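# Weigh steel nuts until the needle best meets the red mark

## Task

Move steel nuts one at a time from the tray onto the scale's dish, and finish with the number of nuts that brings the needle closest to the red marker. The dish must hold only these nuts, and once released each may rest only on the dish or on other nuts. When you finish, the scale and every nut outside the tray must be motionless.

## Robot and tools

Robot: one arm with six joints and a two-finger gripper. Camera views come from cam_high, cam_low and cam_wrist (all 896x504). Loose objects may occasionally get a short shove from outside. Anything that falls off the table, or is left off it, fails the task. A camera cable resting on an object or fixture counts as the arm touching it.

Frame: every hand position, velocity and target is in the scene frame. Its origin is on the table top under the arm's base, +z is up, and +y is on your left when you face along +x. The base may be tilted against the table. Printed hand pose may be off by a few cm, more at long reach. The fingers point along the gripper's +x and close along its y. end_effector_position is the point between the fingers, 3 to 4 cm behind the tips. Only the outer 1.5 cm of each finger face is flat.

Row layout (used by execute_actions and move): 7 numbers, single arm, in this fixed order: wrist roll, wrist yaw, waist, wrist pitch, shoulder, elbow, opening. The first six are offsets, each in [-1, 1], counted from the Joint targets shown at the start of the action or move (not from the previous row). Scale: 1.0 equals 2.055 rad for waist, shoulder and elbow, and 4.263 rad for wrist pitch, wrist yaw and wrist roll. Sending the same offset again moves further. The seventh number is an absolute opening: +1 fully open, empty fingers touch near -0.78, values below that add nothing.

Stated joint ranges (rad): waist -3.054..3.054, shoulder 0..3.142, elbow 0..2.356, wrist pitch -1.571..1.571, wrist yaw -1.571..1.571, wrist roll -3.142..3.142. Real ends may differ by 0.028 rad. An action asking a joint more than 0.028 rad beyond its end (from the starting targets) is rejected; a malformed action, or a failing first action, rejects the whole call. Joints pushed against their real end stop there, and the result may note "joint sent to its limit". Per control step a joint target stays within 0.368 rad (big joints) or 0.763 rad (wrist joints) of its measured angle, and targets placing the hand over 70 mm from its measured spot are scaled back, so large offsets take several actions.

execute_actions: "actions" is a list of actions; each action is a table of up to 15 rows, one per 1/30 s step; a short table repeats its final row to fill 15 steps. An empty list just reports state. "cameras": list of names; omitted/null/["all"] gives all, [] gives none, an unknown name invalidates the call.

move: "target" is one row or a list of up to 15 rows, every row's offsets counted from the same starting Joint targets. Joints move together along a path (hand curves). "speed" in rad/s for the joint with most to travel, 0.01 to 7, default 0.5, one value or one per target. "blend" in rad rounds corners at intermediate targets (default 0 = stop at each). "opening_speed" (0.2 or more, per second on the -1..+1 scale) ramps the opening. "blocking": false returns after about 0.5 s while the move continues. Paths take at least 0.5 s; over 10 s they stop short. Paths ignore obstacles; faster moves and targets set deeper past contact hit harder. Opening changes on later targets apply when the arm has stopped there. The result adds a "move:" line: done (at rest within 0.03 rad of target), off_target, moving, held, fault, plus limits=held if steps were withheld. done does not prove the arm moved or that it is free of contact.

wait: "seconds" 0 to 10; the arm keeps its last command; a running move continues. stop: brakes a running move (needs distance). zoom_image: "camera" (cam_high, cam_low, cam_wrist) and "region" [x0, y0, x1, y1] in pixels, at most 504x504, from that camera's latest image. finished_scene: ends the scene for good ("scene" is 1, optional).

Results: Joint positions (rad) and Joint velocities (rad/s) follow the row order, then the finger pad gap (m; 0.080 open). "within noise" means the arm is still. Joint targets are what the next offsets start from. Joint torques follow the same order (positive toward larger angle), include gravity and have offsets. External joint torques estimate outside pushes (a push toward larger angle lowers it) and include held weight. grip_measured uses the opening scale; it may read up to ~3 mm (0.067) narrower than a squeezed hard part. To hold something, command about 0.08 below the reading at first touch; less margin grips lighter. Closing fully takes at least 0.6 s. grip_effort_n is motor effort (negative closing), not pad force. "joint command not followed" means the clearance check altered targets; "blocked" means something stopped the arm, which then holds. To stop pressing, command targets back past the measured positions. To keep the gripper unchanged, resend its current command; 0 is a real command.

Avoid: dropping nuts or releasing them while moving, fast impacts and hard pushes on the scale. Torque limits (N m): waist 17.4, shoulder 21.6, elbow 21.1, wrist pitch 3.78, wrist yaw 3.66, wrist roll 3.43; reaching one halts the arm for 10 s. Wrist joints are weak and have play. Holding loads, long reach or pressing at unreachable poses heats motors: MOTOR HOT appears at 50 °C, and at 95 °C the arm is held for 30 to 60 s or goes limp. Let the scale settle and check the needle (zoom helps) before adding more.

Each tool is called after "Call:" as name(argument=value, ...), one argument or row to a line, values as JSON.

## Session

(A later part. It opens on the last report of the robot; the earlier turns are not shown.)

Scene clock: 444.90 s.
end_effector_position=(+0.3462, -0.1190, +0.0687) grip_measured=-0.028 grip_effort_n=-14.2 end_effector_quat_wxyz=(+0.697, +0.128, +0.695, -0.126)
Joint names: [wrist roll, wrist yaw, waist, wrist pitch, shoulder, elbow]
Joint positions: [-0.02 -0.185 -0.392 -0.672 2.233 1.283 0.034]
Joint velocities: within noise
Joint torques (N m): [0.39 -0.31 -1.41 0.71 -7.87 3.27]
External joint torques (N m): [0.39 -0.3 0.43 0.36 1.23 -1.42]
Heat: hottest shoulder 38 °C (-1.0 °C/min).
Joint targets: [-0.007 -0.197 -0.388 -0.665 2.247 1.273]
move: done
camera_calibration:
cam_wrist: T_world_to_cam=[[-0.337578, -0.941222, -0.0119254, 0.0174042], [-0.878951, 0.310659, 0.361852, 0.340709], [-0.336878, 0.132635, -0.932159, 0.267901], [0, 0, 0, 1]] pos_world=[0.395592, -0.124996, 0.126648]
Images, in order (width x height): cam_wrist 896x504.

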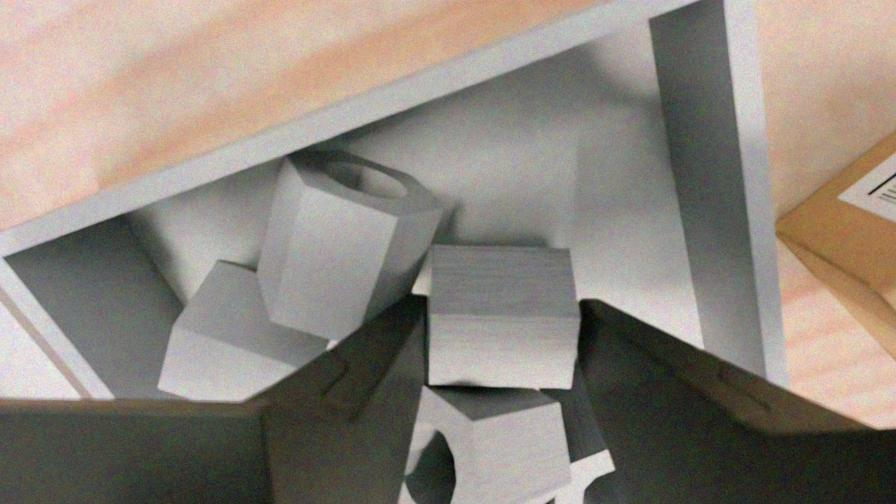

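Call:
move(
  target=[0, 0, 0, 0, 0, 0, -0.21],
  speed=0.1,
  opening_speed=0.3,
  cameras=["cam_wrist"],
)

Call:
zoom_image(
  camera="cam_wrist",
  region=[370, 200, 640, 420],
)

Scene clock: 446.17 s.
end_effector_position=(+0.3463, -0.1187, +0.0686) grip_measured=-0.149 grip_effort_n=-83.5 end_effector_quat_wxyz=(+0.697, +0.128, +0.695, -0.125)
Joint names: [wrist roll, wrist yaw, waist, wrist pitch, shoulder, elbow]
Joint positions: [-0.02 -0.186 -0.392 -0.672 2.233 1.283 0.028]
Joint velocities: within noise
Joint torques (N m): [0.38 -0.26 -1.49 0.7 -7.76 3.29]
External joint torques (N m): [0.38 -0.26 0.39 0.34 1.37 -1.44]
Heat: hottest shoulder 38 °C (+0.0 °C/min).
Joint targets: [-0.007 -0.197 -0.388 -0.665 2.247 1.273]
move: done
camera_calibration:
cam_wrist: T_world_to_cam=[[-0.337168, -0.941348, -0.0134479, 0.017737], [-0.879252, 0.309757, 0.361892, 0.340741], [-0.336501, 0.133843, -0.932123, 0.267799], [0, 0, 0, 1]] pos_world=[0.395693, -0.124693, 0.126549]
Images, in order (width x height): cam_wrist 896x504.

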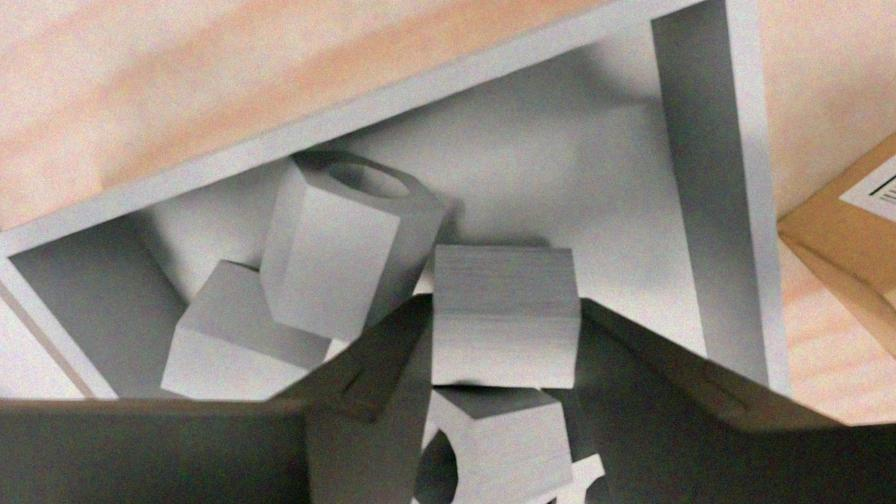

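Scaled by 1.867.

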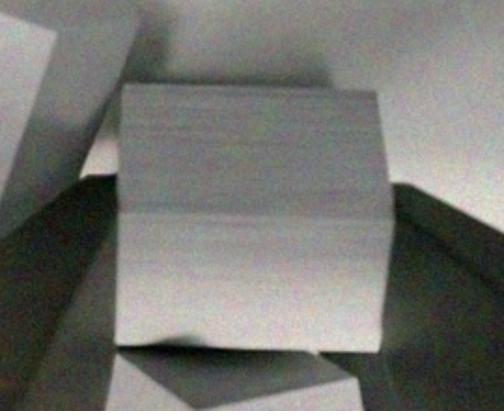

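Call:
move(
  target=[
    [-0.0082, 0.0005, -0.0107, -0.0279, -0.0414, 0.0307, -0.21],
    [-0.0176, 0.0012, -0.0302, -0.0984, -0.1057, 0.11, -0.21],
  ],
  speed=[0.12, 0.4],
  blend=[0.02, 0],
  cameras=["cam_high", "cam_wrist"],
)

Call:
zoom_image(
  camera="cam_high",
  region=[390, 200, 560, 340],
)

Scene clock: 450.13 s.
end_effector_position=(+0.3446, -0.1169, +0.1851) grip_measured=-0.149 grip_effort_n=-83.5 end_effector_quat_wxyz=(+0.696, +0.129, +0.695, -0.124)
Joint names: [wrist roll, wrist yaw, waist, wrist pitch, shoulder, elbow]
Joint positions: [-0.077 -0.186 -0.447 -1.084 2.04 1.488 0.028]
Joint velocities: within noise
Joint torques (N m): [-0.32 -0.08 -2.09 0.16 -10.24 6.15]
External joint torques (N m): [-0.32 -0.06 -0.35 -0.19 -1.55 0.49]
Heat: hottest shoulder 39 °C (+1.0 °C/min).
Joint targets: [-0.082 -0.192 -0.450 -1.084 2.029 1.499]
move: done
camera_calibration:
cam_wrist: T_world_to_cam=[[-0.33689, -0.941394, -0.016832, 0.0208909], [-0.878749, 0.307952, 0.364644, 0.295645], [-0.33809, 0.137636, -0.930995, 0.376385], [0, 0, 0, 1]] pos_world=[0.394087, -0.123182, 0.242959]
Images, in order (width x height): cam_high 896x504, cam_wrist 896x504.

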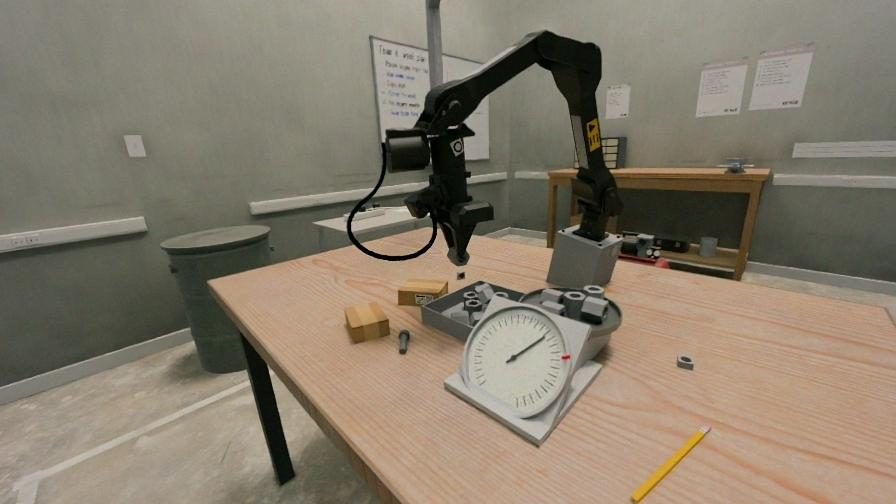

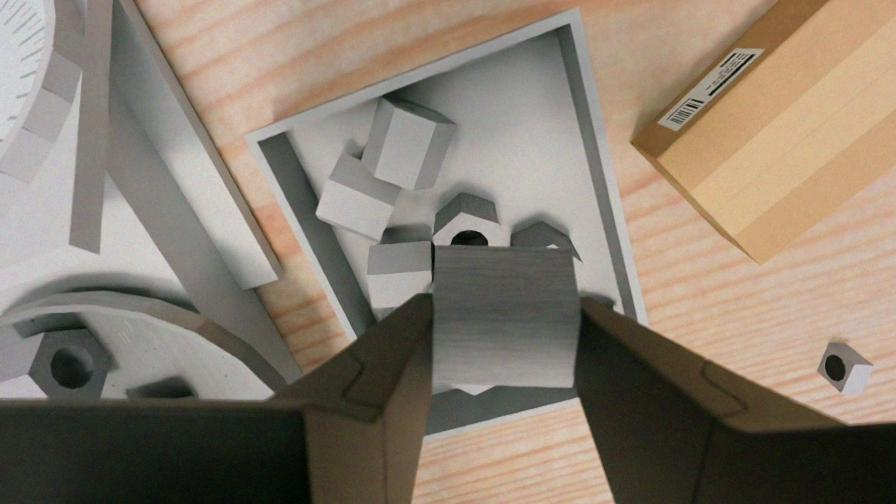

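Scaled by 2.965.

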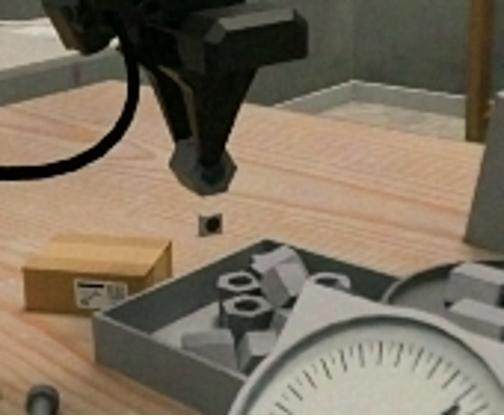

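Call:
move(
  target=[0.0395, -0.0009, 0.2446, 0.0209, -0.2498, -0.2527, -0.21],
  speed=0.6,
  cameras=["cam_high", "cam_wrist"],
)

Call:
zoom_image(
  camera="cam_wrist",
  region=[200, 0, 700, 400],
)

Scene clock: 454.17 s.
end_effector_position=(+0.2553, +0.0582, +0.1851) grip_measured=-0.149 grip_effort_n=-83.5 end_effector_quat_wxyz=(+0.708, +0.001, +0.707, -0.001)
Joint names: [wrist roll, wrist yaw, waist, wrist pitch, shoulder, elbow]
Joint positions: [0.072 -0.188 0.05 -1.001 1.527 0.989 0.028]
Joint velocities: within noise
Joint torques (N m): [0.39 -0.13 -0.99 0.72 -7.02 3.99]
External joint torques (N m): [0.39 -0.13 0.14 0.35 -1.61 -1.56]
Heat: hottest shoulder 39 °C (+1.0 °C/min).
Joint targets: [0.086 -0.195 0.053 -0.995 1.516 0.980]
move: done
camera_calibration:
cam_wrist: T_world_to_cam=[[0.0129132, -0.999869, -0.00975966, 0.0684028], [-0.931713, -0.0155749, 0.36286, 0.195915], [-0.362965, 0.0044075, -0.931793, 0.336312], [0, 0, 0, 1]] pos_world=[0.303723, 0.0699629, 0.242951]
Images, in order (width x height): cam_high 896x504, cam_wrist 896x504.

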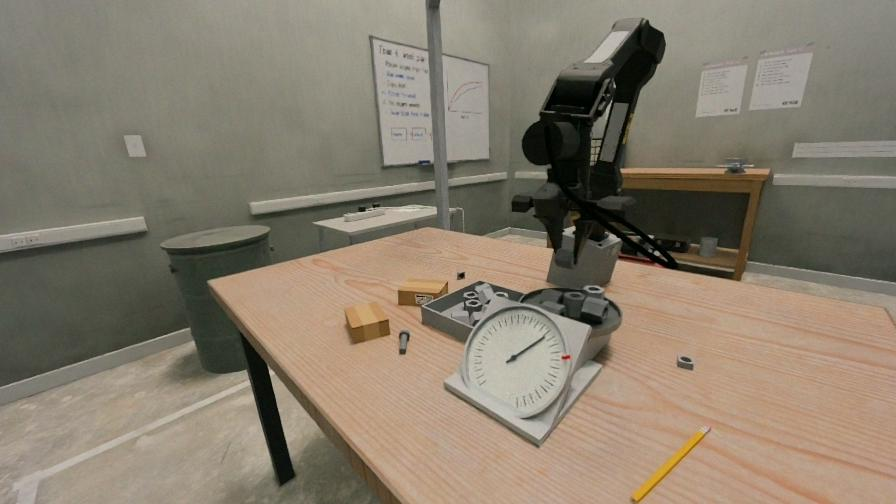

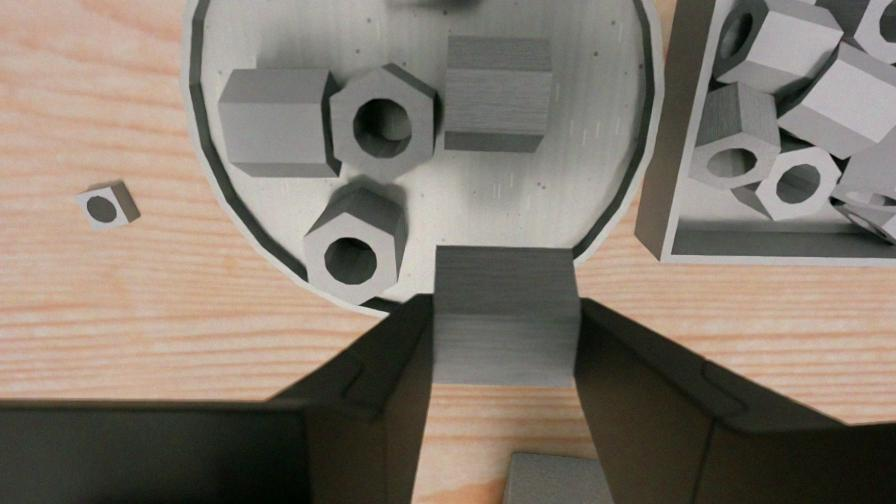

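Scaled by 1.008.

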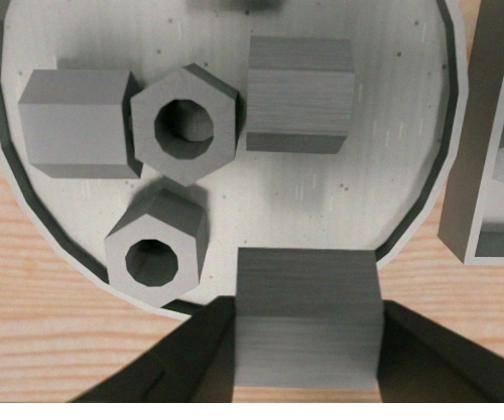

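Call:
move(
  target=[0.0097, 0.0, 0.0198, 0.0568, 0.0579, -0.0674, -0.21],
  speed=0.25,
  cameras=["cam_high", "cam_wrist"],
)

Call:
zoom_image(
  camera="cam_wrist",
  region=[200, 0, 700, 400],
)

Call:
zoom_image(
  camera="cam_high",
  region=[460, 240, 640, 420],
)

Scene clock: 457.87 s.
end_effector_position=(+0.2545, +0.0580, +0.1287) grip_measured=-0.149 grip_effort_n=-83.5 end_effector_quat_wxyz=(+0.705, +0.002, +0.709, -0.001)
Joint names: [wrist roll, wrist yaw, waist, wrist pitch, shoulder, elbow]
Joint positions: [0.113 -0.188 0.09 -0.761 1.628 0.85 0.028]
Joint velocities: within noise
Joint torques (N m): [0.4 -0.15 -0.86 0.69 -4.96 3.61]
External joint torques (N m): [0.4 -0.15 0.32 0.35 0.68 -1.31]
Heat: hottest shoulder 39 °C (+1.0 °C/min).
Joint targets: [0.128 -0.195 0.093 -0.753 1.635 0.842]
move: done
camera_calibration:
cam_wrist: T_world_to_cam=[[0.0112908, -0.999881, -0.0105208, 0.0681958], [-0.929267, -0.0143774, 0.369129, 0.214185], [-0.369237, 0.00560882, -0.929319, 0.284744], [0, 0, 0, 1]] pos_world=[0.303403, 0.06967, 0.186273]
Images, in order (width x height): cam_high 896x504, cam_wrist 896x504.

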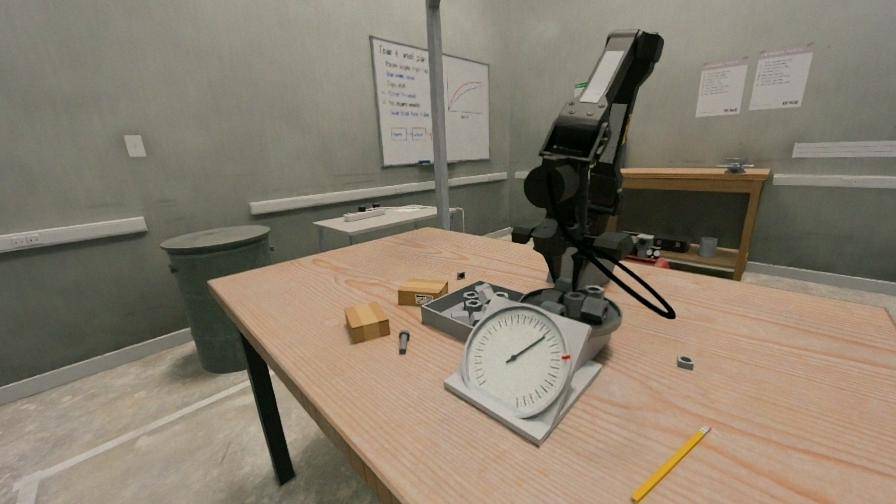

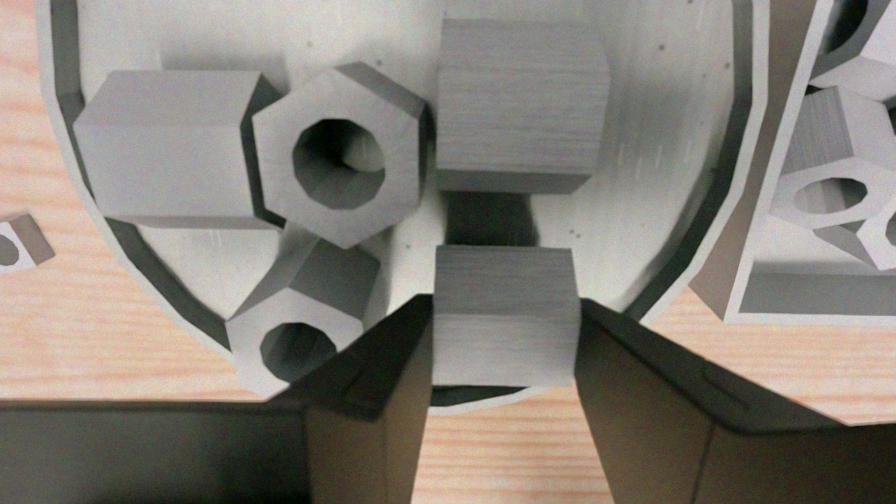

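Scaled by 1.008.

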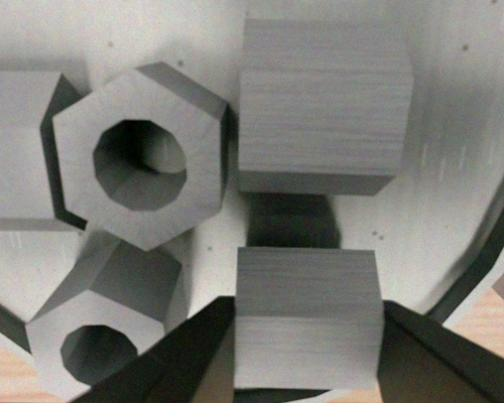

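Scaled by 2.800.

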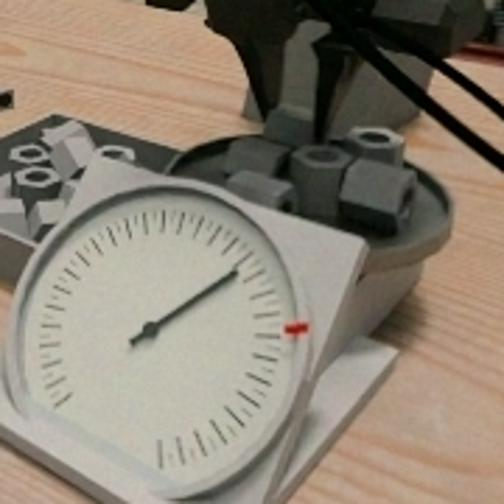

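Call:
move(
  target=[0.0008, 0.0, 0.0017, 0.0047, 0.0049, -0.0046, -0.21],
  speed=0.06,
  cameras=["cam_high"],
)

Call:
zoom_image(
  camera="cam_high",
  region=[460, 240, 640, 420],
)

Scene clock: 459.77 s.
end_effector_position=(+0.2548, +0.0581, +0.1243) grip_measured=-0.149 grip_effort_n=-83.5 end_effector_quat_wxyz=(+0.706, +0.002, +0.709, -0.002)
Joint names: [wrist roll, wrist yaw, waist, wrist pitch, shoulder, elbow]
Joint positions: [0.118 -0.188 0.094 -0.739 1.638 0.841 0.028]
Joint velocities: within noise
Joint torques (N m): [0.39 -0.15 -0.85 0.68 -4.92 3.55]
External joint torques (N m): [0.39 -0.15 0.33 0.35 0.77 -1.27]
Heat: hottest shoulder 39 °C (+1.0 °C/min).
Joint targets: [0.131 -0.195 0.097 -0.733 1.645 0.832]
move: done
Images, in order (width x height): cam_high 896x504.

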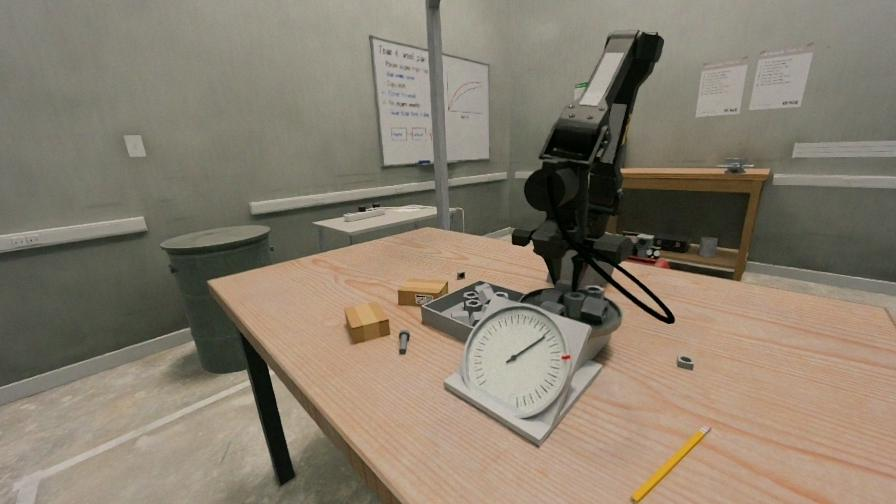

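Scaled by 2.800.

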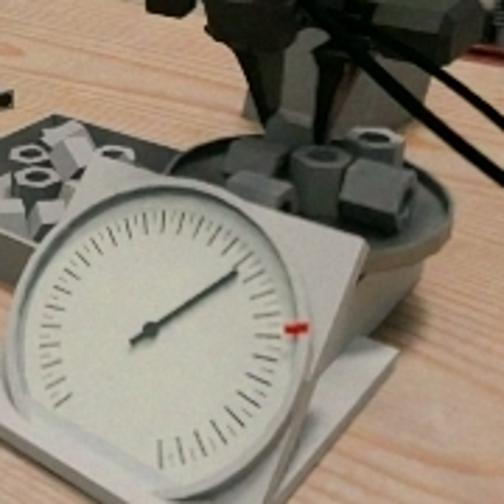

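Call:
move(
  target=[0.0003, 0.0, 0.0007, 0.0019, 0.002, -0.0018, -0.21],
  speed=0.05,
  cameras=["cam_high"],
)

Call:
zoom_image(
  camera="cam_high",
  region=[460, 240, 640, 420],
)

Scene clock: 460.93 s.
end_effector_position=(+0.2547, +0.0581, +0.1226) grip_measured=-0.149 grip_effort_n=-83.5 end_effector_quat_wxyz=(+0.706, +0.002, +0.709, -0.001)
Joint names: [wrist roll, wrist yaw, waist, wrist pitch, shoulder, elbow]
Joint positions: [0.118 -0.188 0.095 -0.732 1.642 0.837 0.028]
Joint velocities: within noise
Joint torques (N m): [0.39 -0.15 -0.87 0.68 -4.92 3.53]
External joint torques (N m): [0.39 -0.15 0.3 0.35 0.76 -1.29]
Heat: hottest shoulder 38 °C (+0.0 °C/min).
Joint targets: [0.132 -0.195 0.098 -0.725 1.649 0.828]
move: done
Images, in order (width x height): cam_high 896x504.

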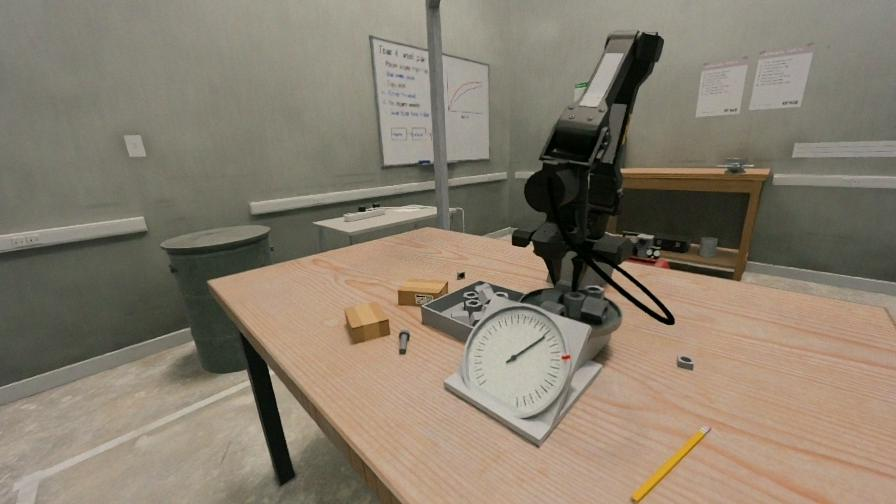

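Scaled by 2.800.

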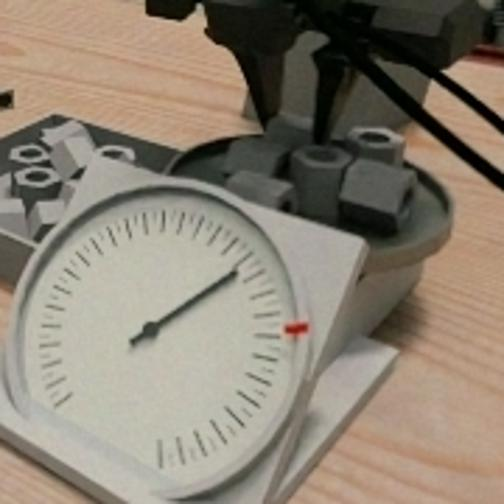

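Call:
move(
  target=[0.0003, 0.0, 0.0005, 0.0016, 0.0017, -0.0016, -0.21],
  speed=0.05,
  cameras=["cam_high"],
)

Call:
zoom_image(
  camera="cam_high",
  region=[460, 240, 640, 420],
)

Scene clock: 462.03 s.
end_effector_position=(+0.2547, +0.0581, +0.1214) grip_measured=-0.149 grip_effort_n=-83.5 end_effector_quat_wxyz=(+0.706, +0.002, +0.708, -0.001)
Joint names: [wrist roll, wrist yaw, waist, wrist pitch, shoulder, elbow]
Joint positions: [0.119 -0.188 0.096 -0.725 1.644 0.834 0.028]
Joint velocities: within noise
Joint torques (N m): [0.4 -0.15 -0.85 0.74 -4.82 3.5]
External joint torques (N m): [0.4 -0.15 0.32 0.39 0.87 -1.34]
Heat: hottest shoulder 38 °C (+0.0 °C/min).
Joint targets: [0.134 -0.195 0.099 -0.718 1.653 0.825]
move: done
Images, in order (width x height): cam_high 896x504.

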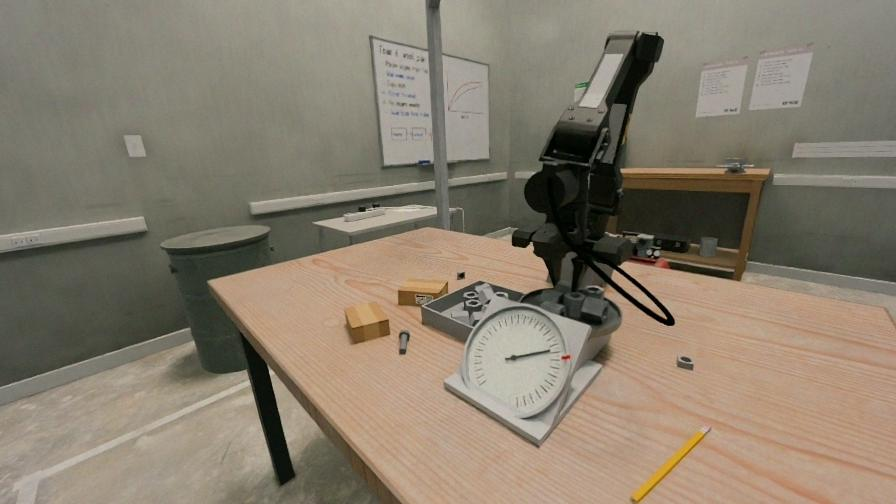

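Scaled by 2.800.

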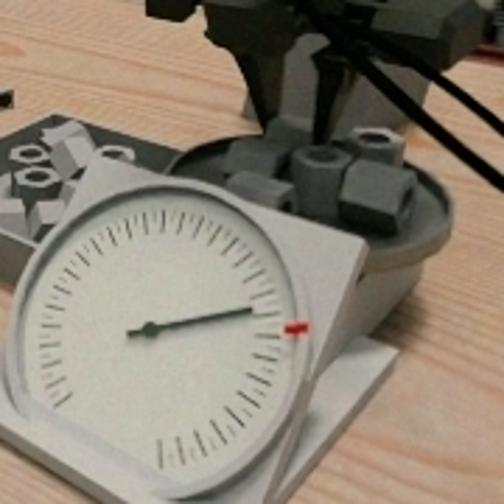

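Call:
move(
  target=[
    [0.0001, 0.0, 0.0002, 0.0007, 0.0008, -0.0007, -0.21],
    [0.0001, 0.0, 0.0002, 0.0007, 0.0008, -0.0007, 0.12],
  ],
  speed=0.05,
  opening_speed=0.25,
  cameras=["cam_high", "cam_wrist"],
)

Call:
zoom_image(
  camera="cam_high",
  region=[460, 240, 640, 420],
)

Scene clock: 465.00 s.
end_effector_position=(+0.2547, +0.0581, +0.1208) grip_measured=+0.117 grip_effort_n=13.3 end_effector_quat_wxyz=(+0.706, +0.003, +0.708, -0.002)
Joint names: [wrist roll, wrist yaw, waist, wrist pitch, shoulder, elbow]
Joint positions: [0.121 -0.188 0.096 -0.722 1.646 0.833 0.04]
Joint velocities: within noise
Joint torques (N m): [0.39 -0.15 -0.84 0.69 -4.75 3.46]
External joint torques (N m): [0.39 -0.15 0.34 0.37 0.92 -1.3]
Heat: hottest shoulder 38 °C (+0.0 °C/min).
Joint targets: [0.134 -0.195 0.099 -0.715 1.655 0.824]
move: done
camera_calibration:
cam_wrist: T_world_to_cam=[[0.00986715, -0.999892, -0.010896, 0.0686182], [-0.930063, -0.0131791, 0.367163, 0.217675], [-0.367267, 0.00651109, -0.930093, 0.277006], [0, 0, 0, 1]] pos_world=[0.30351, 0.0696759, 0.178467]
Images, in order (width x height): cam_high 896x504, cam_wrist 896x504.

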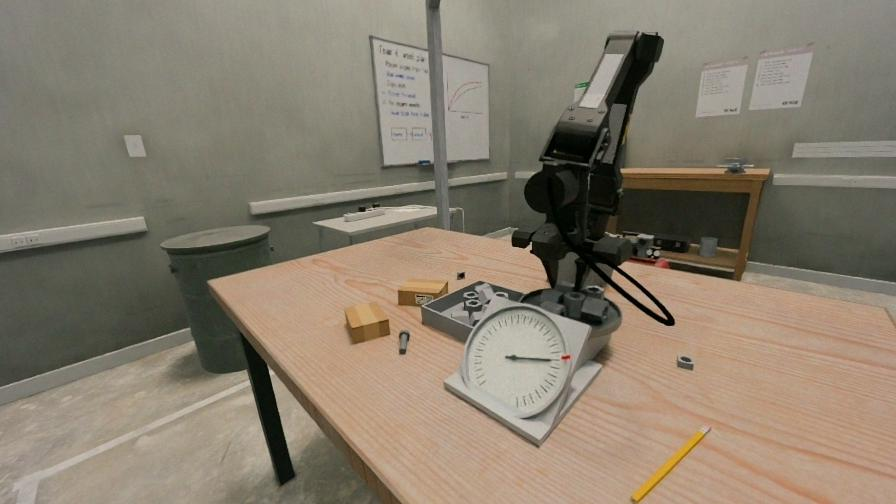

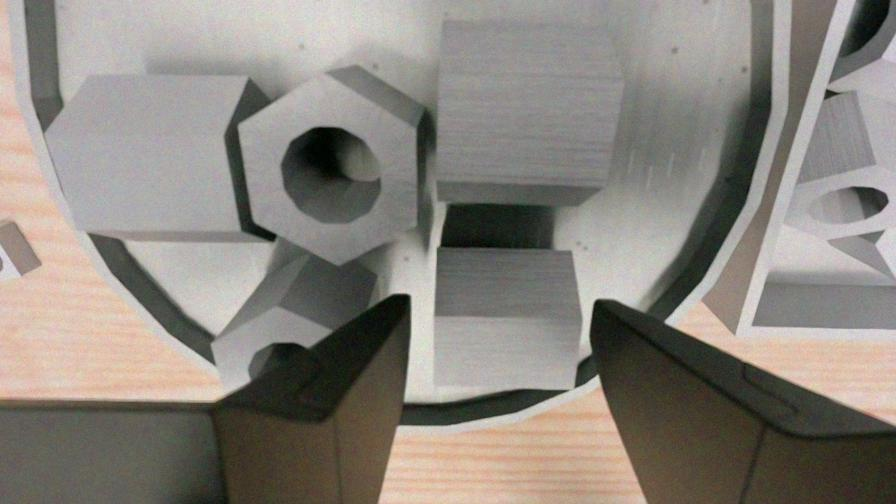

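Scaled by 2.800.

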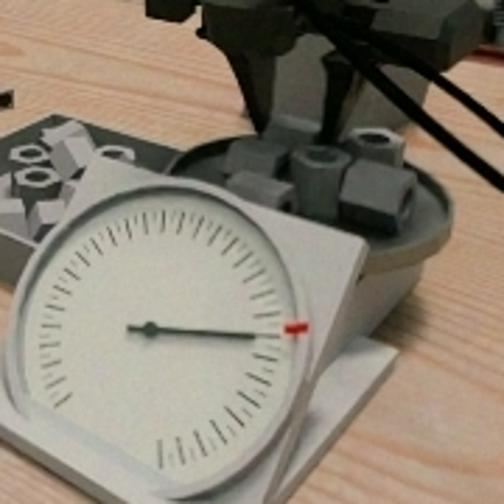

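Call:
move(
  target=[-0.0155, 0.0, -0.0255, -0.0678, -0.0678, 0.0856, 0.12],
  speed=0.25,
)

Call:
zoom_image(
  camera="cam_high",
  region=[460, 295, 580, 415],
)

Call:
zoom_image(
  camera="cam_high",
  region=[500, 250, 640, 390],
)

Call:
zoom_image(
  camera="cam_wrist",
  region=[180, 0, 680, 400],
)

Scene clock: 467.90 s.
end_effector_position=(+0.2548, +0.0586, +0.1863) grip_measured=+0.118 grip_effort_n=13.3 end_effector_quat_wxyz=(+0.708, +0.001, +0.706, -0.001)
Joint names: [wrist roll, wrist yaw, waist, wrist pitch, shoulder, elbow]
Joint positions: [0.073 -0.188 0.051 -1.005 1.522 0.99 0.04]
Joint velocities: within noise
Joint torques (N m): [-0.33 -0.15 -1.44 0.22 -6.37 5.98]
External joint torques (N m): [-0.33 -0.15 -0.31 -0.15 -0.96 0.43]
Heat: hottest shoulder 38 °C (-1.0 °C/min).
Joint targets: [0.068 -0.195 0.047 -1.004 1.515 1.000]
move: done
camera_calibration:
cam_wrist: T_world_to_cam=[[0.0128976, -0.999869, -0.0098272, 0.0689446], [-0.932447, -0.0155757, 0.360971, 0.195584], [-0.361077, 0.00450768, -0.932525, 0.336899], [0, 0, 0, 1]] pos_world=[0.303129, 0.0704633, 0.244245]

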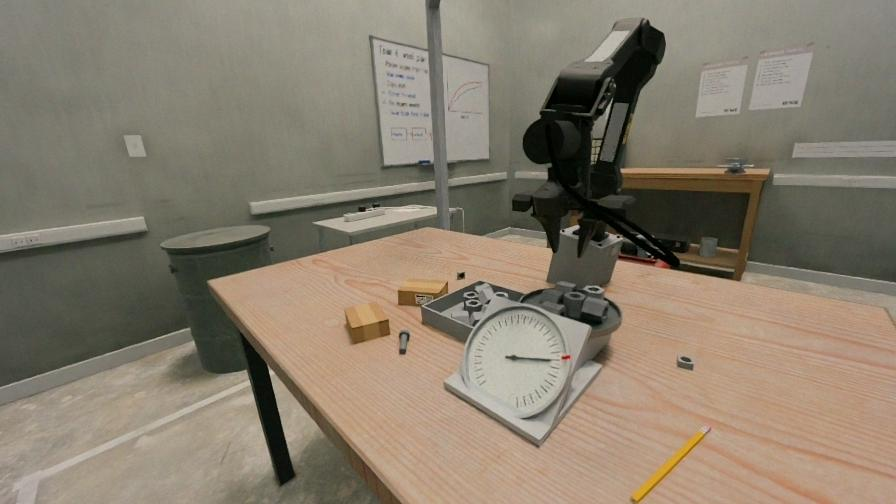

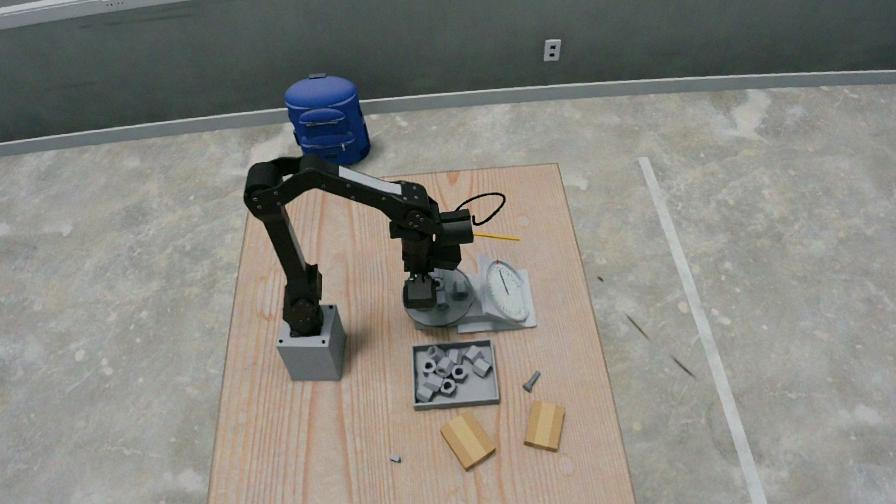

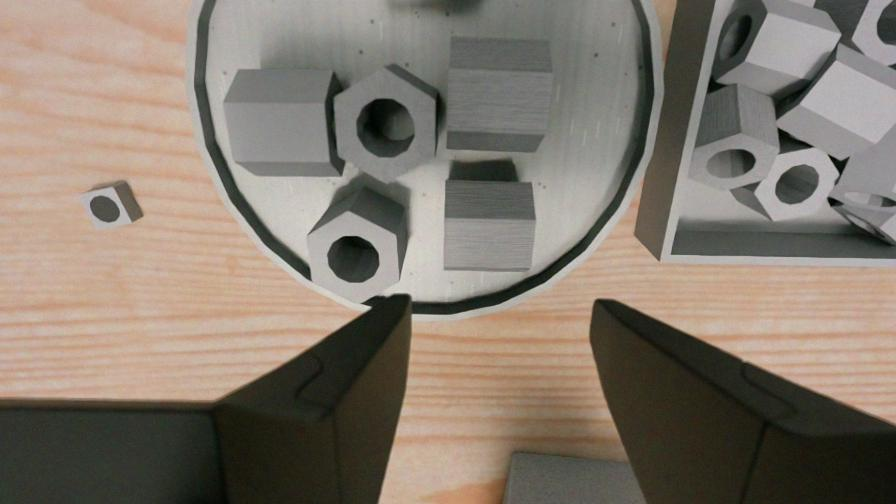

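Scaled by 4.200.

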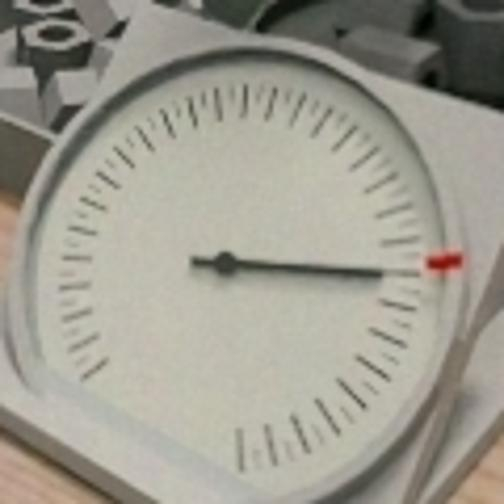

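Scaled by 3.600.

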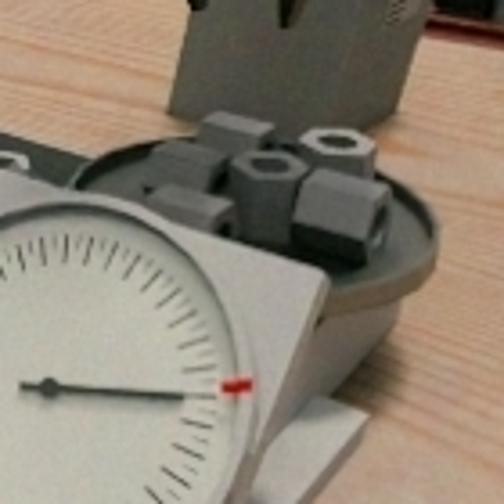

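Scaled by 1.008.

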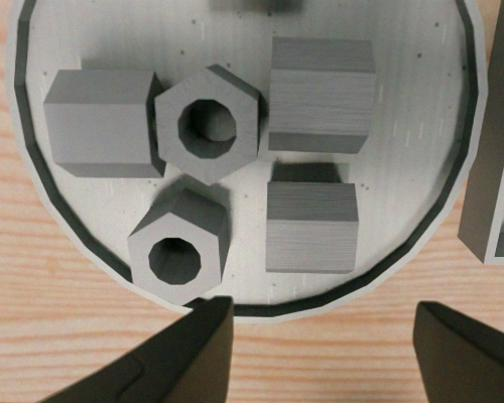

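Call:
finished_scene(
  scene=1,
)

The scene is finished: the task was done.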